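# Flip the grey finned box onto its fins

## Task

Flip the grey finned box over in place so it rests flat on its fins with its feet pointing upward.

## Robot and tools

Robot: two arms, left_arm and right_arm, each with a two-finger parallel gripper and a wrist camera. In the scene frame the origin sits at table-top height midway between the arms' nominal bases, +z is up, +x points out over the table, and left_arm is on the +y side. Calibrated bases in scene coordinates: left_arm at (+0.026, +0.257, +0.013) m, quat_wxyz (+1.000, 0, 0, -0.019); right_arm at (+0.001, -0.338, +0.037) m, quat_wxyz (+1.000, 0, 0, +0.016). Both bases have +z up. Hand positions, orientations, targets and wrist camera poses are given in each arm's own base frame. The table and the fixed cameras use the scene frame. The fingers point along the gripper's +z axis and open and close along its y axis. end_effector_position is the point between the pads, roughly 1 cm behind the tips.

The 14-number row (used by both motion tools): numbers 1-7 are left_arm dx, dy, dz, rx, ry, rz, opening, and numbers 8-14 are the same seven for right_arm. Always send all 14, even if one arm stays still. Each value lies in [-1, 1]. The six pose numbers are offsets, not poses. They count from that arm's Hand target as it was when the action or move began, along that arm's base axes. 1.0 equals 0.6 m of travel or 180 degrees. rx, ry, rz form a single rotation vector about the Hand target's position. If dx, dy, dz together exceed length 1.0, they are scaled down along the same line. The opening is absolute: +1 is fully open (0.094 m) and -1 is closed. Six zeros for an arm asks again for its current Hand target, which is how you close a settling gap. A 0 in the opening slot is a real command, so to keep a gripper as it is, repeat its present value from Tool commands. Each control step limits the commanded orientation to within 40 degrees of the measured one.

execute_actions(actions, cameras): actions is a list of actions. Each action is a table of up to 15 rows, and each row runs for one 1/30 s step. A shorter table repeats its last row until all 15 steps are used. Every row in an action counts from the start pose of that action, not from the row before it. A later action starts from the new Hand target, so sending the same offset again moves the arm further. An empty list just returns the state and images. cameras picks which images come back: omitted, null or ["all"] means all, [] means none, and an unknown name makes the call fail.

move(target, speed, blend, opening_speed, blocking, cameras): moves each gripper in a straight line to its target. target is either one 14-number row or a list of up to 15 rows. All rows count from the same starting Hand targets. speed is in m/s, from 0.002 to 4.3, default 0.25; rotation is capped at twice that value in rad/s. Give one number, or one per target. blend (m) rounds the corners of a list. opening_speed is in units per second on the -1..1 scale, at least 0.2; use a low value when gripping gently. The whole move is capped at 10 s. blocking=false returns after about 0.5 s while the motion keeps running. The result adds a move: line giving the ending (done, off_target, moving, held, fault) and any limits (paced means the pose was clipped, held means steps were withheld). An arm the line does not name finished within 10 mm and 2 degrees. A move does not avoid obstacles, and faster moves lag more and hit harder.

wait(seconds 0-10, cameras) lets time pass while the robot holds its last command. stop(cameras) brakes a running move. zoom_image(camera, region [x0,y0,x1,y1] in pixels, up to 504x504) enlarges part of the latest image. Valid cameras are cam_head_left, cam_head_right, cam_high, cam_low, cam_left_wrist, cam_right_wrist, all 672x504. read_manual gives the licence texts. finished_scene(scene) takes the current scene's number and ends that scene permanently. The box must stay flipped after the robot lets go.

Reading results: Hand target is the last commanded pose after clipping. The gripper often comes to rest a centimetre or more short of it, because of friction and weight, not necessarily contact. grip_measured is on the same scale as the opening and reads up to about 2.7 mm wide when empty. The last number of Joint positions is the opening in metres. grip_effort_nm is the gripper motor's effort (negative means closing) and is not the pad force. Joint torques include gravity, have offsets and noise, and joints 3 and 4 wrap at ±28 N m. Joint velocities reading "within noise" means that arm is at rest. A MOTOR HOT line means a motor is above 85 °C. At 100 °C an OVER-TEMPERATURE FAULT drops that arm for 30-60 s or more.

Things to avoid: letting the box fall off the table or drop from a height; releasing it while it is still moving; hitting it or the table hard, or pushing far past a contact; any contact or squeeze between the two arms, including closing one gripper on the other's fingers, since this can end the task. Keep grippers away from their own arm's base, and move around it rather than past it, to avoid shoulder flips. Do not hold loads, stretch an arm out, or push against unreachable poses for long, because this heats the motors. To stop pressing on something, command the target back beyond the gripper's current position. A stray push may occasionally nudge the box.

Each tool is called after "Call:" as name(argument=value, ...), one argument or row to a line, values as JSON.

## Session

Call:
execute_actions(
  actions=[],
)

Call:
zoom_image(
  camera="cam_high",
  region=[120, 150, 440, 440],
)

Scene clock: 0.00 s.
left_arm: end_effector_position=(+0.7469, +0.0627, +0.1858) grip_measured=+1.000 grip_effort_nm=n/a end_effector_quat_wxyz=(+0.600, +0.118, +0.783, +0.112) | right_arm: end_effector_position=(+0.2461, -0.0955, +0.3388) grip_measured=+1.000 grip_effort_nm=n/a end_effector_quat_wxyz=(+0.392, +0.340, +0.834, -0.188)
Joint positions: left_arm=[0.099 1.879 1.257 0.363 0.062 0.35 0.094] | right_arm=[0.029 0.581 0.868 -1.173 0.637 0.571 0.094]
Joint velocities: within noise
Joint torques (N m): no reading
Heat: left arm: hottest elbow 37 °C; right arm: hottest elbow 37 °C.
Hand target: left_arm +0.7532, +0.0634, +0.1927; +0.607, +0.117, +0.778, +0.114 | right_arm +0.2481, -0.0955, +0.3525; +0.404, +0.343, +0.828, -0.182
Tool commands: left_gripper/opening=+1.0 right_gripper/opening=+1.0

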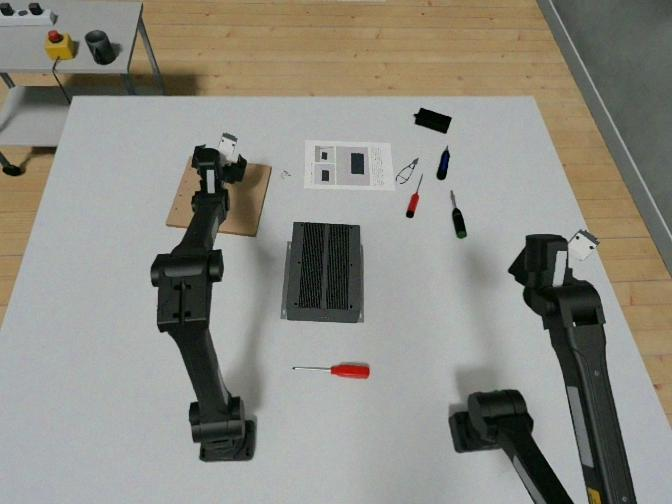

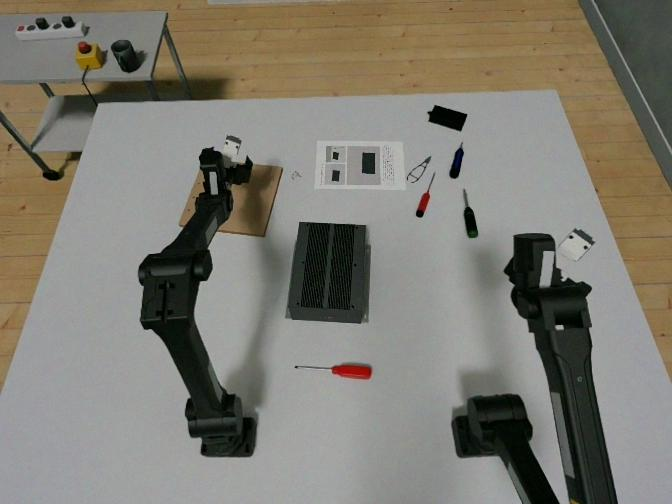

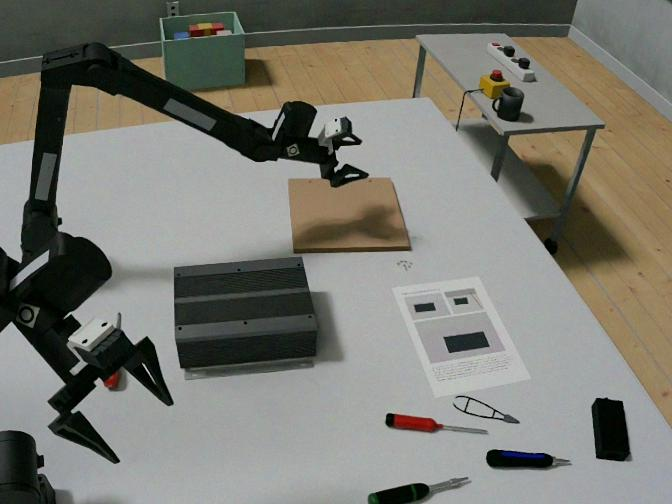

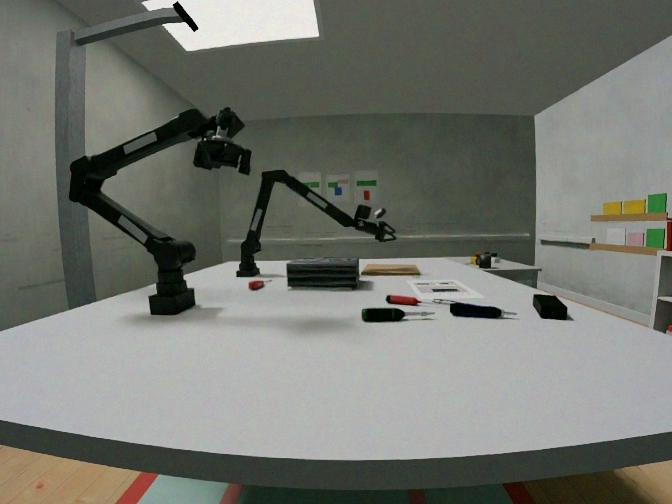

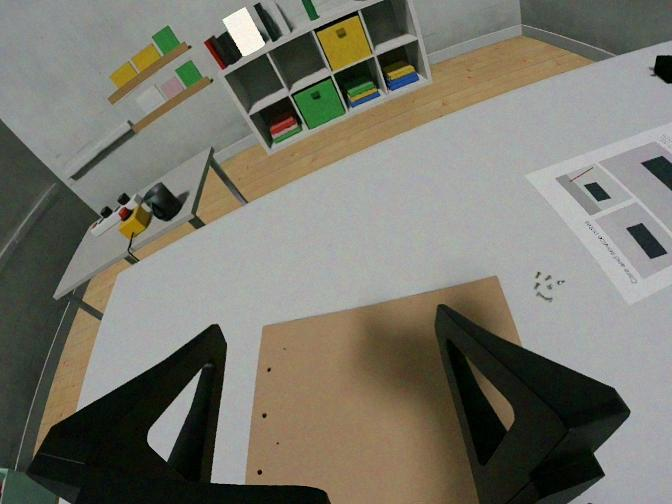

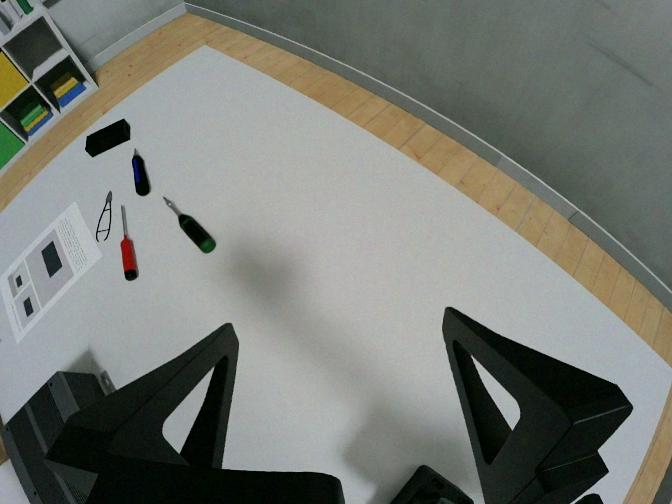

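Scaled by 1.575.

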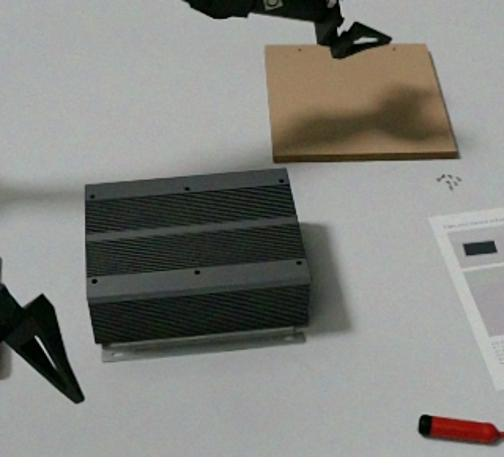

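Call:
move(
  target=[-0.62,-0.07,0.05,-0.4255,0.4167,-0.209,0.0,-0.085,0.566,-0.45,-0.0785,0.2175,0.7276,0.2],
  speed=0.6,
)

Call:
zoom_image(
  camera="cam_head_left",
  region=[250, 200, 420, 400],
)

Scene clock: 85.17 s.
left_arm: end_effector_position=(+0.3847, +0.0189, +0.2184) grip_measured=+0.003 grip_effort_nm=-0.120 end_effector_quat_wxyz=(+0.076, -0.064, +0.829, -0.551) | right_arm: end_effector_position=(+0.1852, +0.2269, +0.0684) grip_measured=+0.201 grip_effort_nm=-0.090 end_effector_quat_wxyz=(-0.099, +0.689, -0.708, -0.121)
Joint positions: left_arm=[0.462 1.556 1.116 -1.668 1.11 0.647 0.047] | right_arm=[0.743 1.112 0.574 -0.837 -0.248 -0.776 0.056]
Joint velocities: within noise
Joint torques (N m): left_arm=[-0.21 -11.22 7.23 -0.65 0.49 0.02] | right_arm=[0.56 -2.78 10.02 1.4 -0.45 -0.12]
Heat: left arm: hottest elbow 47 °C; right arm: hottest elbow 45 °C.
Hand target: left_arm +0.3812, +0.0213, +0.2227; +0.000, +0.000, +0.793, -0.610 | right_arm +0.1969, +0.2442, +0.0824; -0.121, +0.698, -0.695, -0.122
Off the commanded pose: left_arm 0.006 m, 14 deg | right_arm 0.025 m, 3 deg.
joint sent to its limit (left arm) — joint 4 (wrist pitch), lower limit. The joint targets are off in orientation, not in position.
move: off_target (left_arm, right_arm)

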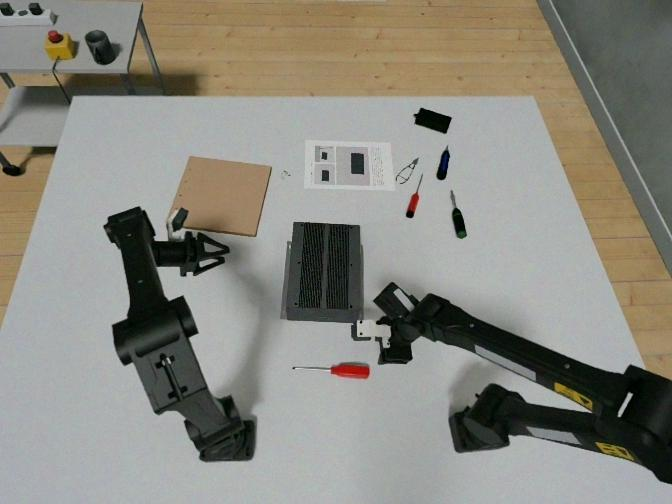

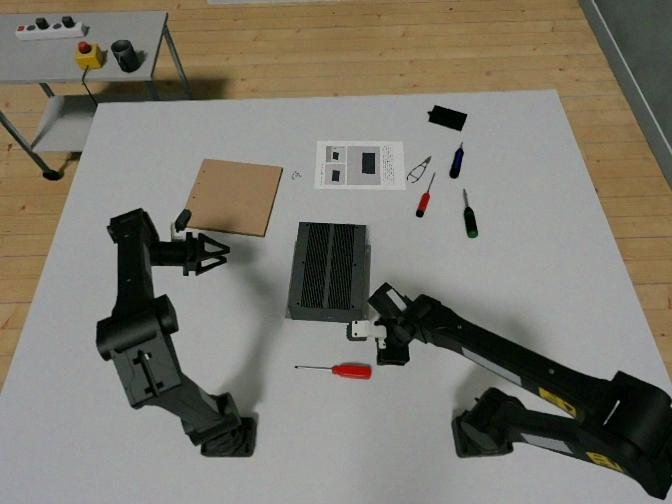

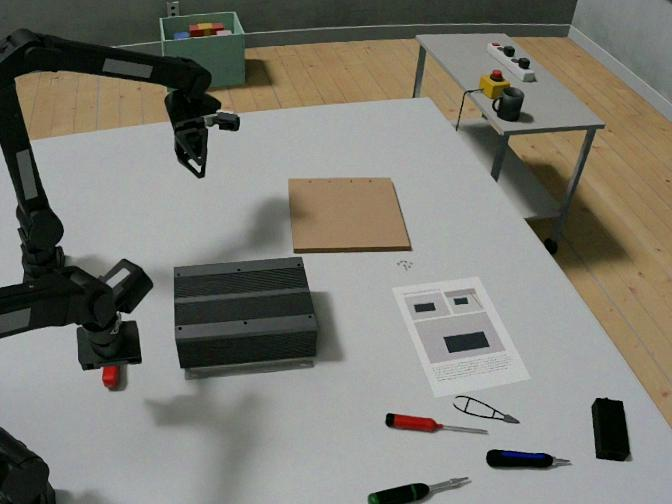

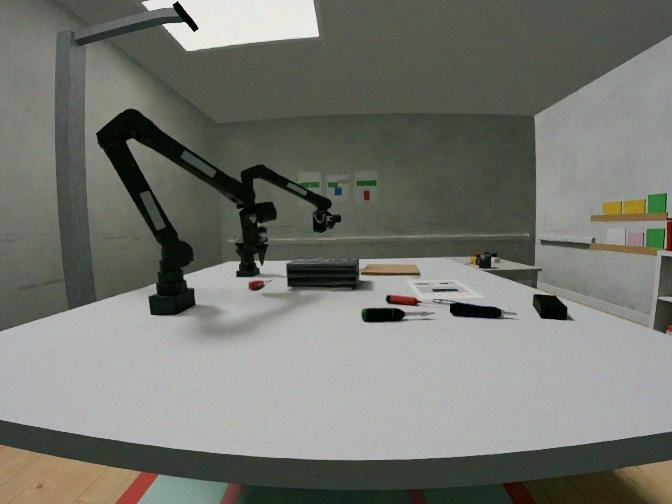

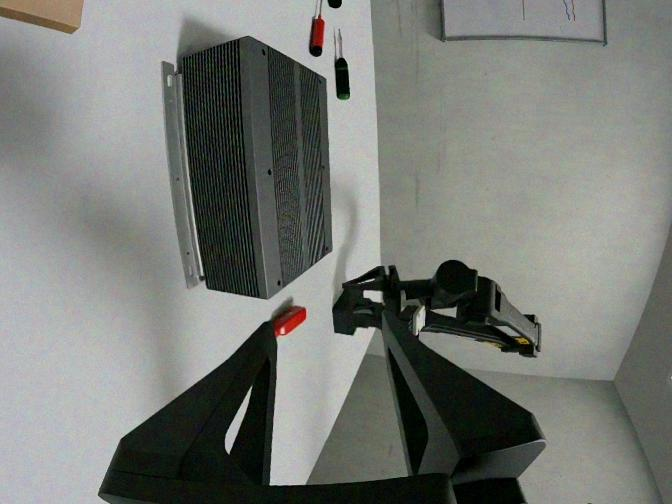

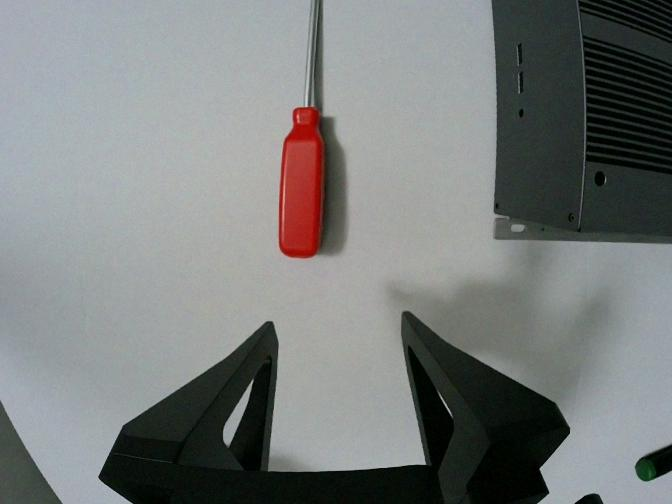

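Scaled by 2.520.

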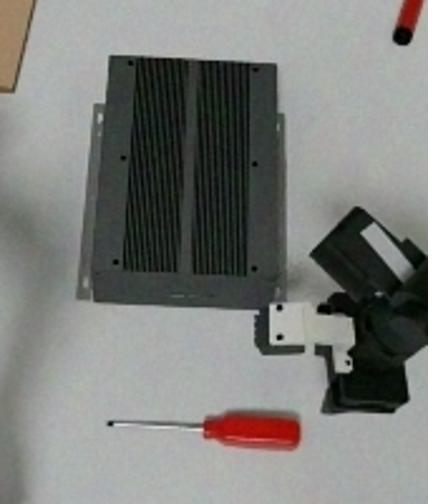

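Call:
move(
  target=[
    [0,0,0,0,0,0,0.0,-0.045,0.03,-0.09,0,0,-0.017,0.2],
    [0,0,0,0,0,0,0.0,-0.047,0.045,-0.17,0,0,-0.017,0.2],
  ],
  speed=0.2,
  cameras=["cam_right_wrist","cam_low"],
)

Scene clock: 101.70 s.
left_arm: end_effector_position=(+0.3846, +0.0189, +0.2184) grip_measured=+0.003 grip_effort_nm=-0.125 end_effector_quat_wxyz=(+0.076, -0.063, +0.829, -0.551) | right_arm: end_effector_position=(+0.1696, +0.2656, -0.0189) grip_measured=+0.201 grip_effort_nm=-0.085 end_effector_quat_wxyz=(-0.121, +0.678, -0.716, -0.119)
Joint positions: left_arm=[0.462 1.556 1.116 -1.668 1.11 0.647 0.047] | right_arm=[0.895 1.366 0.459 -0.386 -0.2 -0.593 0.056]
Joint velocities: within noise
Joint torques (N m): left_arm=[-0.03 -11.28 7.21 -0.61 0.49 0.02] | right_arm=[0.21 -5.01 5.65 1.69 -0.12 0.09]
Heat: left arm: hottest elbow 46 °C; right arm: hottest elbow 47 °C.
Hand target: left_arm +0.3812, +0.0213, +0.2227; +0.000, +0.000, +0.793, -0.610 | right_arm +0.1688, +0.2712, -0.0195; -0.125, +0.679, -0.714, -0.119
Off the commanded pose: left_arm 0.006 m, 14 deg | right_arm 0.006 m, 0 deg.
joint sent to its limit (left arm) — joint 4 (wrist pitch), lower limit. The joint targets are off in orientation, not in position.
move: off_target (left_arm)
Images, in order (width x height): cam_low 672x504, cam_right_wrist 672x504.

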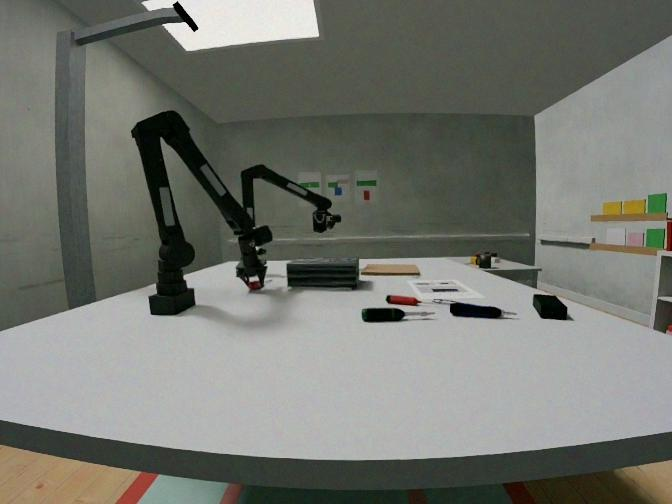

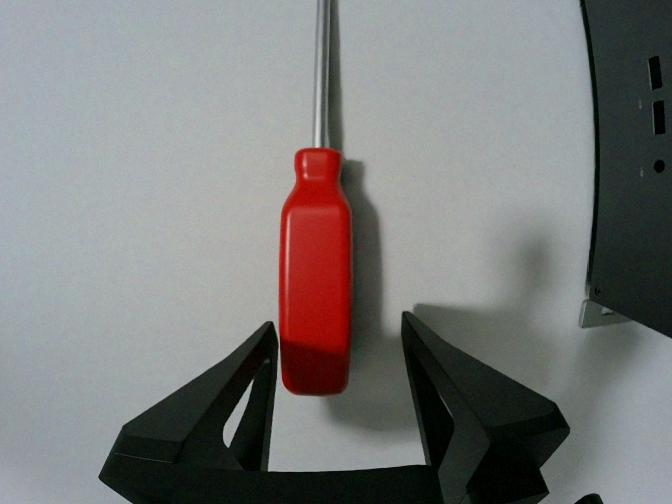

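Call:
move(
  target=[
    [0,0,0,0,0,0,0.0,-0.014,-0.006,0,0,0,0,0.2],
    [0,0,0,0,0,0,0.0,-0.014,-0.006,0,0,0,0,-1],
    [0,0,0,0,0,0,0.0,-0.05,0.05,0.12,0,0,0,-1],
    [0,0,0,0,0,0,0.0,-0.11,0.1,0.1,-0.0408,0.0418,-0.4905,-1],
  ],
  speed=[0.1,0.1,0.25,0.6],
  opening_speed=1.2,
  cameras=["cam_right_wrist","cam_low","cam_head_left"],
)

Call:
zoom_image(
  camera="cam_head_left",
  region=[250, 240, 420, 420],
)

Scene clock: 130.13 s.
left_arm: end_effector_position=(+0.3846, +0.0189, +0.2184) grip_measured=+0.003 grip_effort_nm=-0.120 end_effector_quat_wxyz=(+0.076, -0.063, +0.829, -0.551) | right_arm: end_effector_position=(+0.1028, +0.3123, +0.0299) grip_measured=-0.405 grip_effort_nm=-1.043 end_effector_quat_wxyz=(+0.085, +0.012, +0.996, -0.016)
Joint positions: left_arm=[0.462 1.556 1.116 -1.668 1.11 0.647 0.047] | right_arm=[1.344 1.416 0.73 -0.88 0.173 1.368 0.028]
Joint velocities: within noise
Joint torques (N m): left_arm=[-0.21 -11.28 7.23 -0.62 0.5 0.01] | right_arm=[0.32 -7.12 9.25 0.14 0.35 0.09]
Heat: left arm: hottest elbow 45 °C; right arm: hottest elbow 45 °C.
Hand target: left_arm +0.3812, +0.0213, +0.2227; +0.000, +0.000, +0.793, -0.610 | right_arm +0.1028, +0.3311, +0.0404; +0.090, +0.012, +0.996, -0.003
Off the commanded pose: left_arm 0.006 m, 14 deg | right_arm 0.022 m, 2 deg.
joint sent to its limit (left arm) — joint 4 (wrist pitch), lower limit. The joint targets are off in orientation, not in position.
move: off_target (left_arm, right_arm)
Images, in order (width x height): cam_head_left 672x504, cam_low 672x504, cam_right_wrist 672x504.

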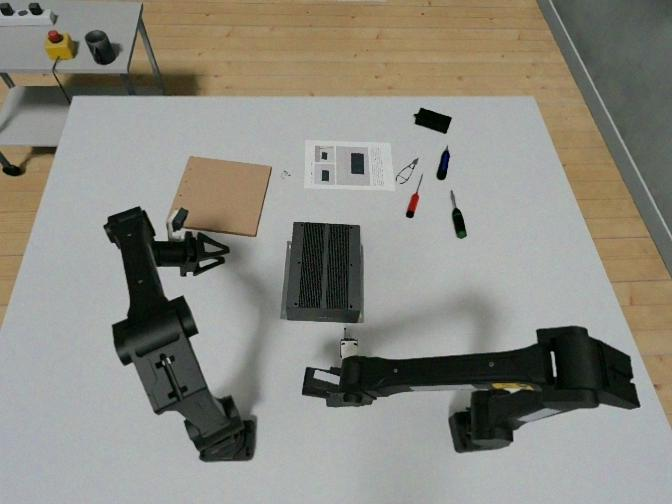

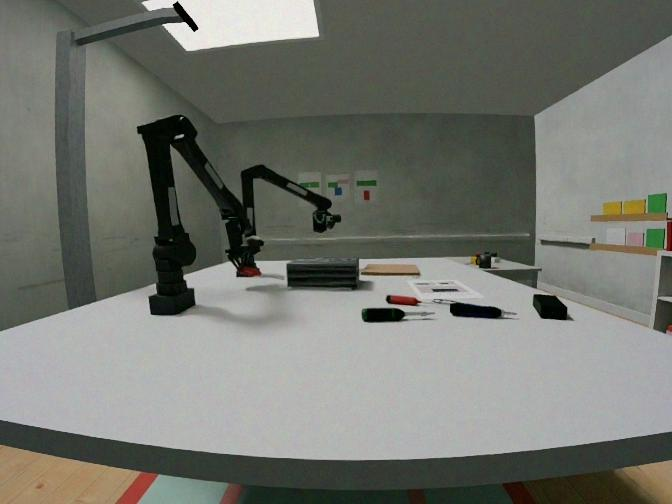

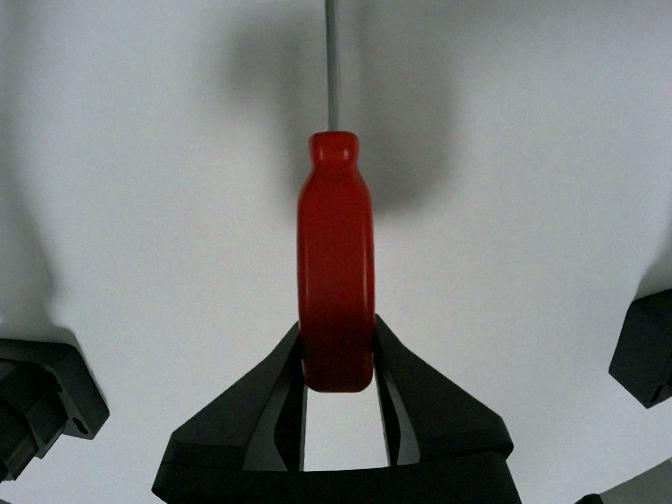

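Scaled by 2.800.

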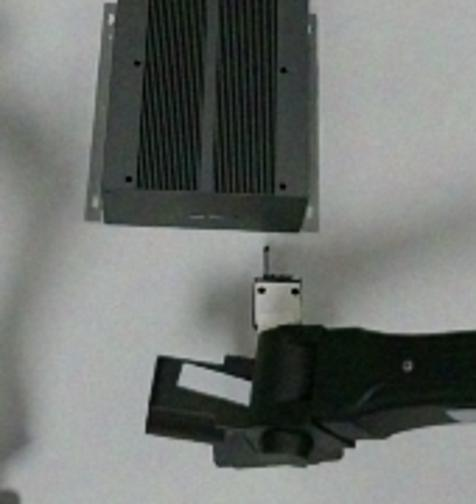

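Call:
move(
  target=[
    [0,0,0,0,0,0,0.0,-0.02,0.115,0,0,0,0,-1],
    [0,0,0,0,0,0,0.0,-0.02,0.115,-0.062,0,0,0,-1],
  ],
  speed=[0.25,0.15],
  cameras=["cam_high","cam_low","cam_head_left"],
)

Call:
zoom_image(
  camera="cam_head_left",
  region=[250, 240, 420, 420],
)

Call:
zoom_image(
  camera="cam_low",
  region=[220, 245, 340, 310],
)

Scene clock: 143.47 s.
left_arm: end_effector_position=(+0.3846, +0.0189, +0.2184) grip_measured=+0.003 grip_effort_nm=-0.125 end_effector_quat_wxyz=(+0.076, -0.063, +0.829, -0.551) | right_arm: end_effector_position=(+0.0927, +0.3914, +0.0009) grip_measured=-0.405 grip_effort_nm=-1.038 end_effector_quat_wxyz=(+0.087, +0.010, +0.996, -0.013)
Joint positions: left_arm=[0.462 1.556 1.116 -1.668 1.11 0.647 0.047] | right_arm=[1.414 1.651 0.908 -0.828 0.175 1.435 0.028]
Joint velocities: within noise
Joint torques (N m): left_arm=[-0.03 -11.05 7.23 -0.64 0.49 0.02] | right_arm=[-0.15 -11.46 6.49 0.92 0.36 0.09]
Heat: left arm: hottest elbow 44 °C; right arm: hottest elbow 46 °C.
Hand target: left_arm +0.3812, +0.0213, +0.2227; +0.000, +0.000, +0.793, -0.610 | right_arm +0.0908, +0.4003, +0.0033; +0.090, +0.012, +0.996, -0.003
Off the commanded pose: left_arm 0.006 m, 14 deg | right_arm 0.009 m, 1 deg.
joint sent to its limit (left arm) — joint 4 (wrist pitch), lower limit. The joint targets are off in orientation, not in position.
move: off_target (left_arm)
Images, in order (width x height): cam_head_left 672x504, cam_high 672x504, cam_low 672x504.

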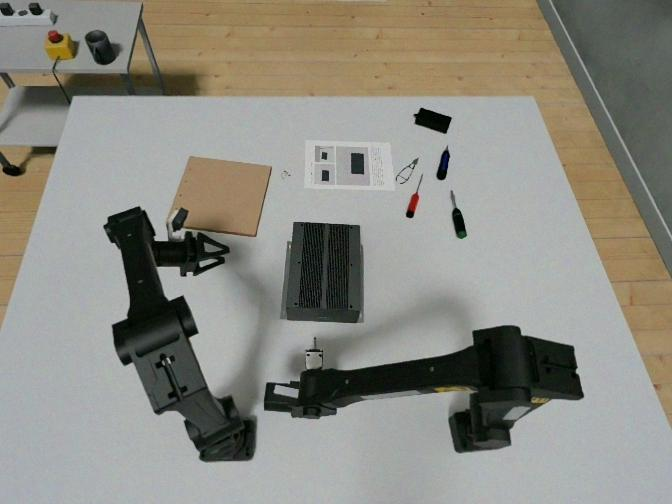

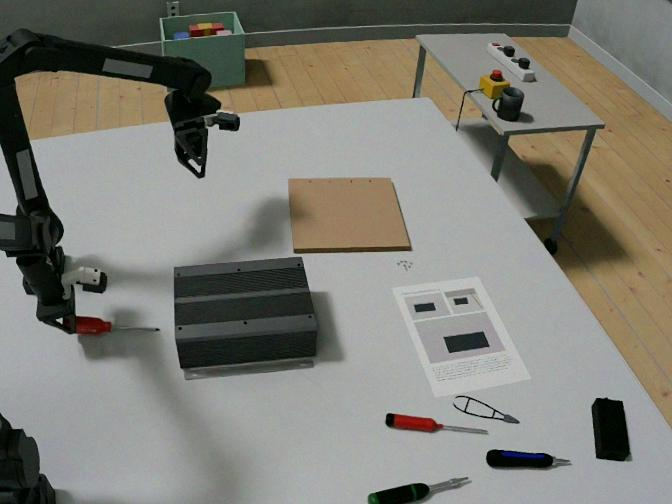

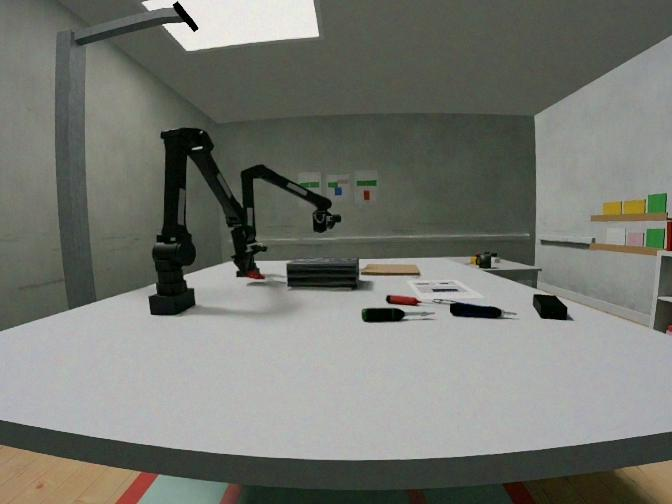

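Scaled by 2.800.

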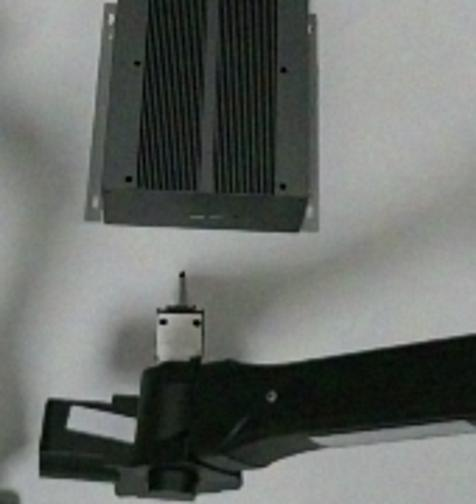

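Scaled by 4.200.

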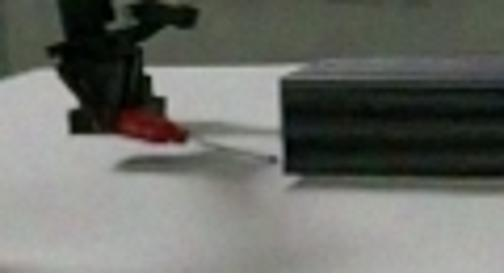

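Call:
move(
  target=[
    [0,0,0,0,0,0,0.0,0.0,0,-0.022,0,-0.028,0,-1],
    [0,0,0,0,0,0,0.0,0.04,0,-0.025,0,-0.028,0,-1],
  ],
  speed=[0.15,0.1],
  cameras=["cam_high","cam_low"],
)

Call:
zoom_image(
  camera="cam_high",
  region=[100, 290, 220, 390],
)

Call:
zoom_image(
  camera="cam_low",
  region=[220, 245, 340, 310],
)

Scene clock: 161.83 s.
left_arm: end_effector_position=(+0.3846, +0.0189, +0.2184) grip_measured=+0.003 grip_effort_nm=-0.120 end_effector_quat_wxyz=(+0.076, -0.063, +0.829, -0.551) | right_arm: end_effector_position=(+0.1087, +0.3959, -0.0111) grip_measured=-0.405 grip_effort_nm=-1.043 end_effector_quat_wxyz=(+0.131, +0.010, +0.991, -0.006)
Joint positions: left_arm=[0.462 1.556 1.116 -1.668 1.11 0.647 0.047] | right_arm=[1.413 1.683 0.896 -0.757 0.262 1.43 0.028]
Joint velocities: within noise
Joint torques (N m): left_arm=[-0.09 -11.16 7.24 -0.65 0.49 0.01] | right_arm=[-1.38 -10.64 6.11 1.03 0.42 -0.15]
Heat: left arm: hottest elbow 44 °C; right arm: hottest elbow 45 °C.
Hand target: left_arm +0.3812, +0.0213, +0.2227; +0.000, +0.000, +0.793, -0.610 | right_arm +0.1148, +0.4002, -0.0117; +0.134, +0.012, +0.991, -0.002
Off the commanded pose: left_arm 0.006 m, 14 deg | right_arm 0.008 m, 1 deg.
joint sent to its limit (left arm) — joint 4 (wrist pitch), lower limit. The joint targets are off in orientation, not in position.
move: off_target (left_arm)
Images, in order (width x height): cam_high 672x504, cam_low 672x504.

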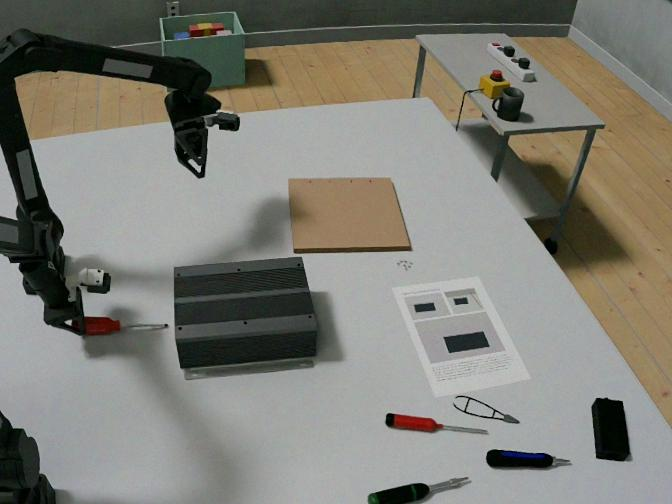

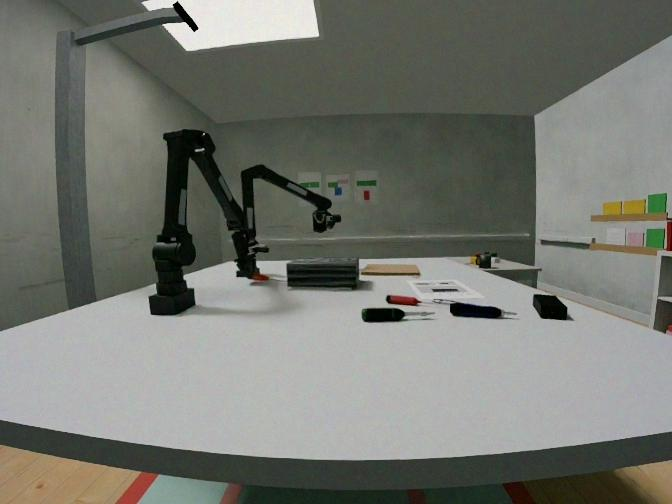

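Scaled by 4.200.

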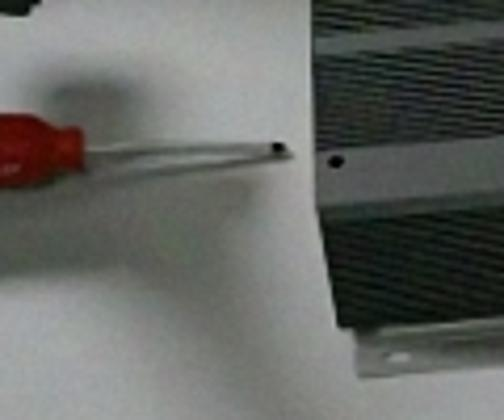

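Scaled by 4.200.

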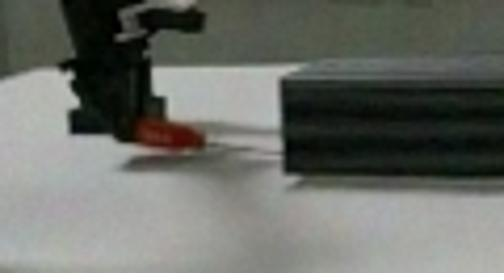

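Call:
move(
  target=[
    [0,0,0,0,0,0,0.0,0.018,0,-0.01,0,0,0,-1],
    [0,0,0,0,0,0,0.0,0.12,-0.002,-0.011,0,0,0,-1],
  ],
  speed=[0.1,0.08],
  cameras=["cam_high","cam_low","cam_head_left"],
)

Call:
zoom_image(
  camera="cam_high",
  region=[100, 290, 220, 390],
)

Call:
zoom_image(
  camera="cam_low",
  region=[220, 245, 340, 310],
)

Scene clock: 173.90 s.
left_arm: end_effector_position=(+0.3846, +0.0189, +0.2184) grip_measured=+0.003 grip_effort_nm=-0.125 end_effector_quat_wxyz=(+0.076, -0.063, +0.829, -0.551) | right_arm: end_effector_position=(+0.1761, +0.3842, -0.0210) grip_measured=-0.405 grip_effort_nm=-1.033 end_effector_quat_wxyz=(+0.132, +0.011, +0.991, -0.014)
Joint positions: left_arm=[0.462 1.556 1.116 -1.668 1.11 0.647 0.047] | right_arm=[1.247 1.716 0.906 -0.705 0.262 1.263 0.028]
Joint velocities: within noise
Joint torques (N m): left_arm=[-0.15 -11.22 7.25 -0.62 0.5 0.01] | right_arm=[-2.26 -10.34 8.06 1.01 -0.03 -0.2]
Heat: left arm: hottest elbow 44 °C; right arm: hottest elbow 44 °C.
Hand target: left_arm +0.3812, +0.0213, +0.2227; +0.000, +0.000, +0.793, -0.610 | right_arm +0.1869, +0.3990, -0.0184; +0.134, +0.012, +0.991, -0.002
Off the commanded pose: left_arm 0.006 m, 14 deg | right_arm 0.018 m, 1 deg.
joint sent to its limit (left arm) — joint 4 (wrist pitch), lower limit. The joint targets are off in orientation, not in position.
move: off_target (left_arm, right_arm)
Images, in order (width x height): cam_head_left 672x504, cam_high 672x504, cam_low 672x504.

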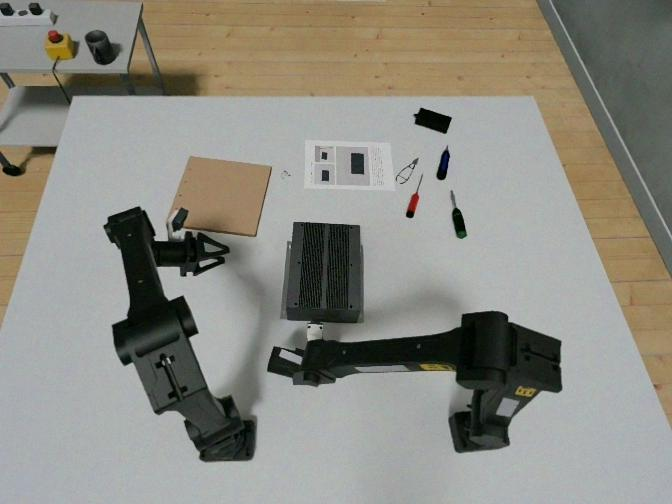

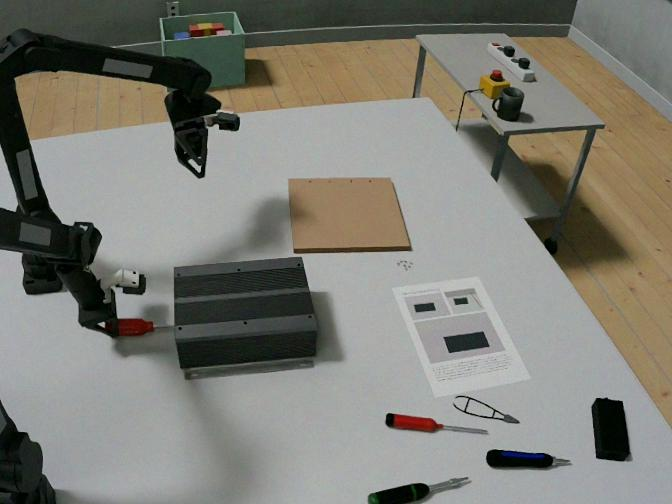

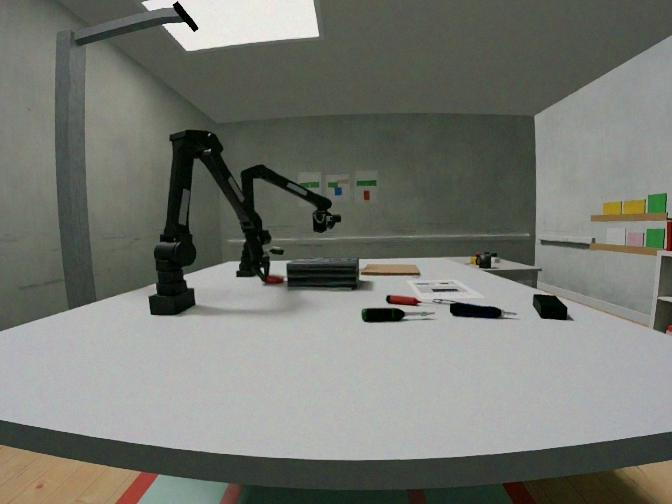

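Scaled by 4.200.

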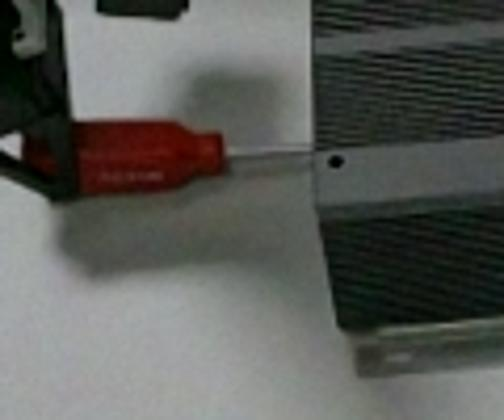

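Scaled by 4.200.

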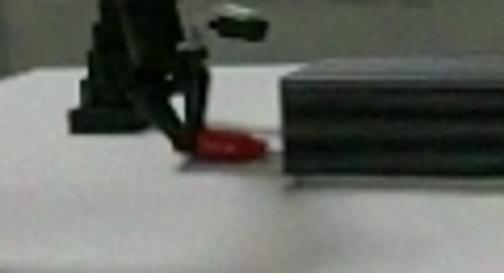

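Call:
move(
  target=[
    [0,0,0,0,0,0,0, 0,0,0.06,0,0.044,0,-1],
    [0,0,0,0,0,0,0, 0.05,0,0.115,0,0.087,0,-1],
  ],
  speed=0.07,
)

Call:
zoom_image(
  camera="cam_low",
  region=[220, 245, 400, 325],
)

Call:
zoom_image(
  camera="cam_high",
  region=[80, 250, 260, 410],
)

Scene clock: 217.10 s.
left_arm: end_effector_position=(+0.3846, +0.0189, +0.2184) grip_measured=+0.003 grip_effort_nm=-0.125 end_effector_quat_wxyz=(+0.076, -0.063, +0.829, -0.551) | right_arm: end_effector_position=(+0.1854, +0.3806, +0.0263) grip_measured=-0.405 grip_effort_nm=-1.043 end_effector_quat_wxyz=(-0.024, -0.002, +0.999, -0.035)
Joint positions: left_arm=[0.462 1.556 1.116 -1.668 1.11 0.648 0.047] | right_arm=[1.113 1.696 1.061 -1.02 -0.013 1.108 0.028]
Joint velocities: within noise
Joint torques (N m): left_arm=[-0.03 -11.22 7.25 -0.65 0.51 0.01] | right_arm=[-3.55 -13.86 10.65 0.32 0.66 -0.18]
Heat: left arm: hottest elbow 43 °C; right arm: hottest elbow 44 °C.
Hand target: left_arm +0.3812, +0.0213, +0.2227; +0.000, +0.000, +0.793, -0.610 | right_arm +0.2167, +0.3990, +0.0507; -0.002, +0.011, +1.000, -0.004
Off the commanded pose: left_arm 0.006 m, 14 deg | right_arm 0.044 m, 5 deg.
joint sent to its limit (left arm) — joint 4 (wrist pitch), lower limit. The joint targets are off in orientation, not in position.
move: off_target (left_arm, right_arm)

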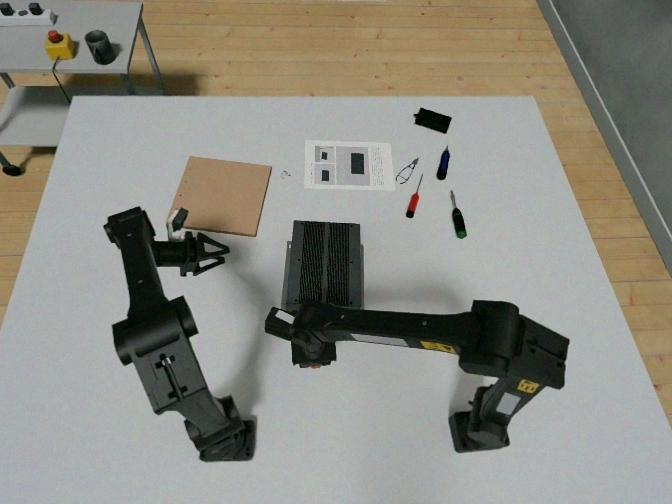

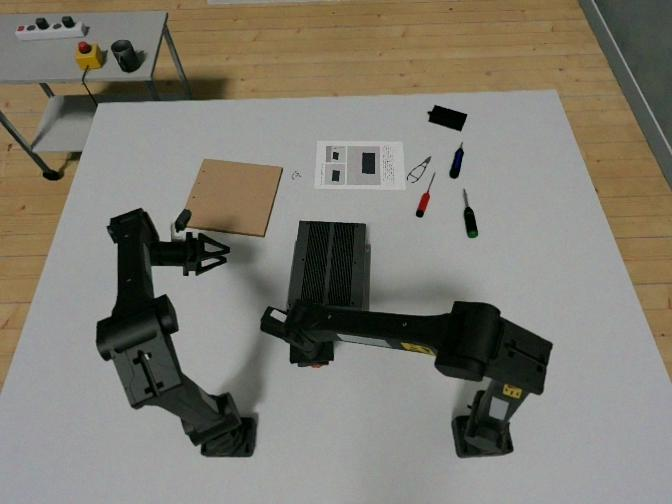

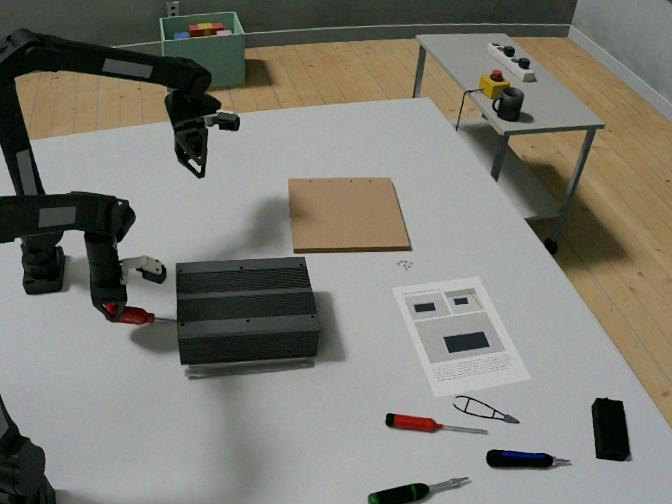

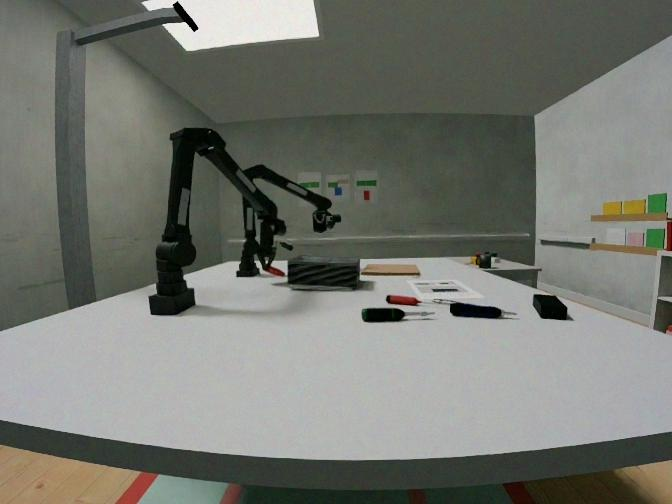

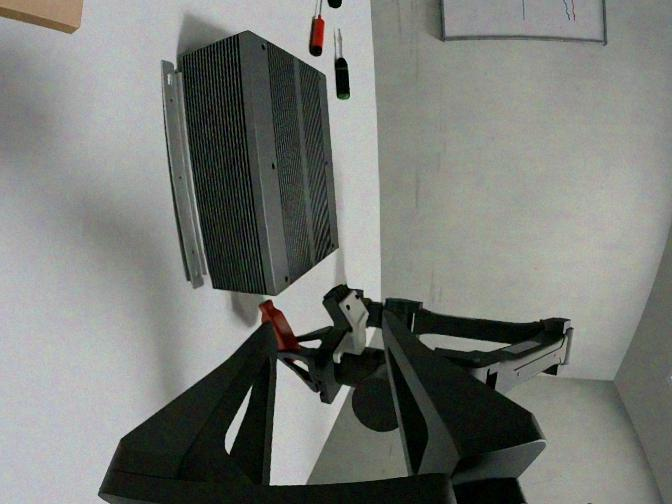

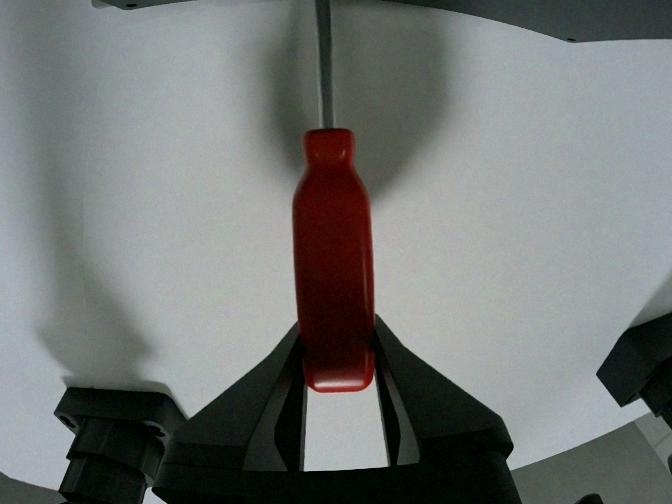

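Scaled by 2.800.

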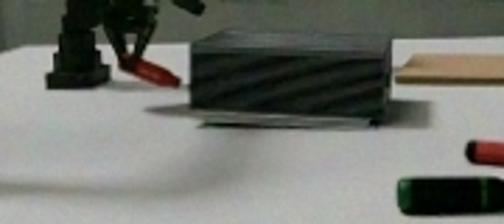

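Scaled by 2.800.

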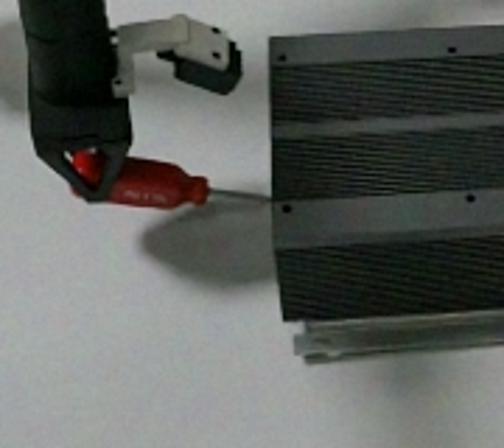

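Call:
move(
  target=[
    [-0.003,-0.05,-0.2,0,0,0,0, 0.02,0,0.04,0,0.035,0,-1],
    [-0.003,-0.127,-0.305,0,0,0,0, 0.02,0,0.04,0,0.035,0,-1],
  ],
  speed=0.12,
  cameras=["cam_left_wrist","cam_high","cam_low"],
)

Call:
zoom_image(
  camera="cam_low",
  region=[240, 245, 400, 305],
)

Call:
zoom_image(
  camera="cam_high",
  region=[80, 230, 340, 410],
)

Scene clock: 240.93 s.
left_arm: end_effector_position=(+0.3814, -0.0512, +0.0475) grip_measured=+0.003 grip_effort_nm=-0.115 end_effector_quat_wxyz=(+0.011, +0.008, +0.794, -0.608) | right_arm: end_effector_position=(+0.1973, +0.3815, +0.0512) grip_measured=-0.405 grip_effort_nm=-1.038 end_effector_quat_wxyz=(-0.082, -0.004, +0.996, -0.033)
Joint positions: left_arm=[0.294 1.962 1.009 -1.424 1.184 0.871 0.047] | right_arm=[1.051 1.705 1.144 -1.15 -0.109 1.036 0.028]
Joint velocities: within noise
Joint torques (N m): left_arm=[-1.32 -10.93 4.07 -0.25 0.61 -0.22] | right_arm=[-3.84 -13.27 11.33 0.14 0.67 -0.02]
Heat: left arm: hottest elbow 43 °C; right arm: hottest elbow 48 °C.
Hand target: left_arm +0.3794, -0.0548, +0.0396; +0.000, +0.000, +0.793, -0.610 | right_arm +0.2288, +0.3991, +0.0746; -0.057, +0.011, +0.998, -0.004
Off the commanded pose: left_arm 0.009 m, 1 deg | right_arm 0.043 m, 5 deg.
move: off_target (right_arm)
Images, in order (width x height): cam_high 672x504, cam_low 672x504, cam_left_wrist 672x504.

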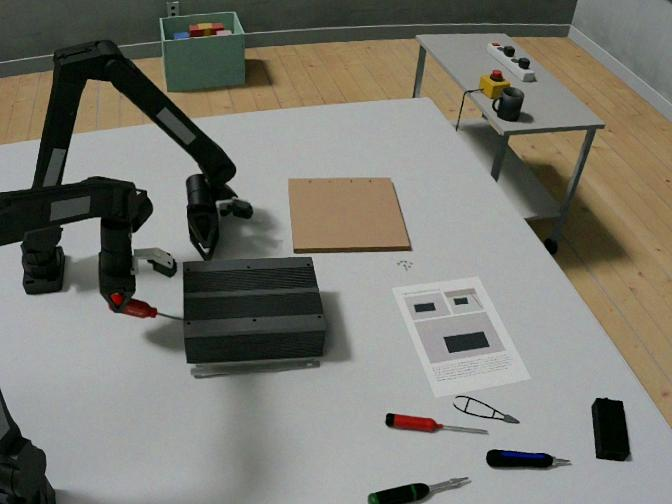

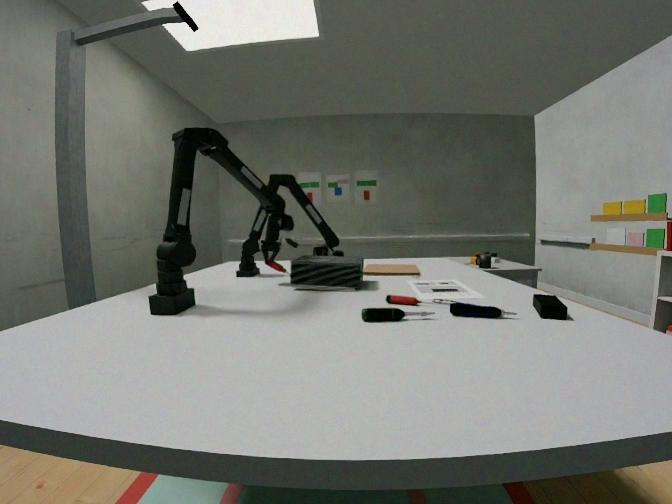

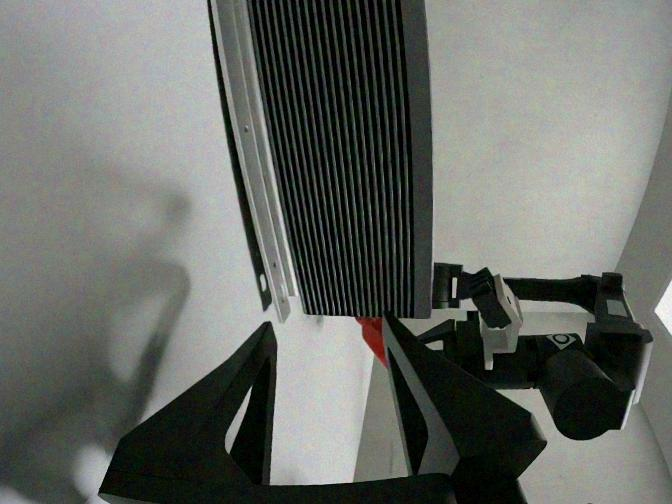

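Scaled by 3.150.

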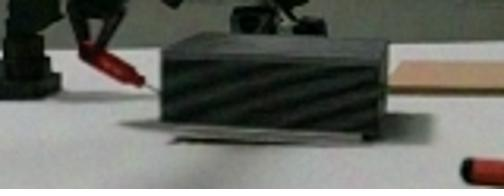

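Scaled by 1.938.

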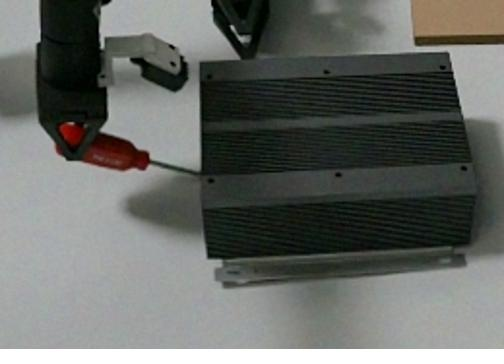

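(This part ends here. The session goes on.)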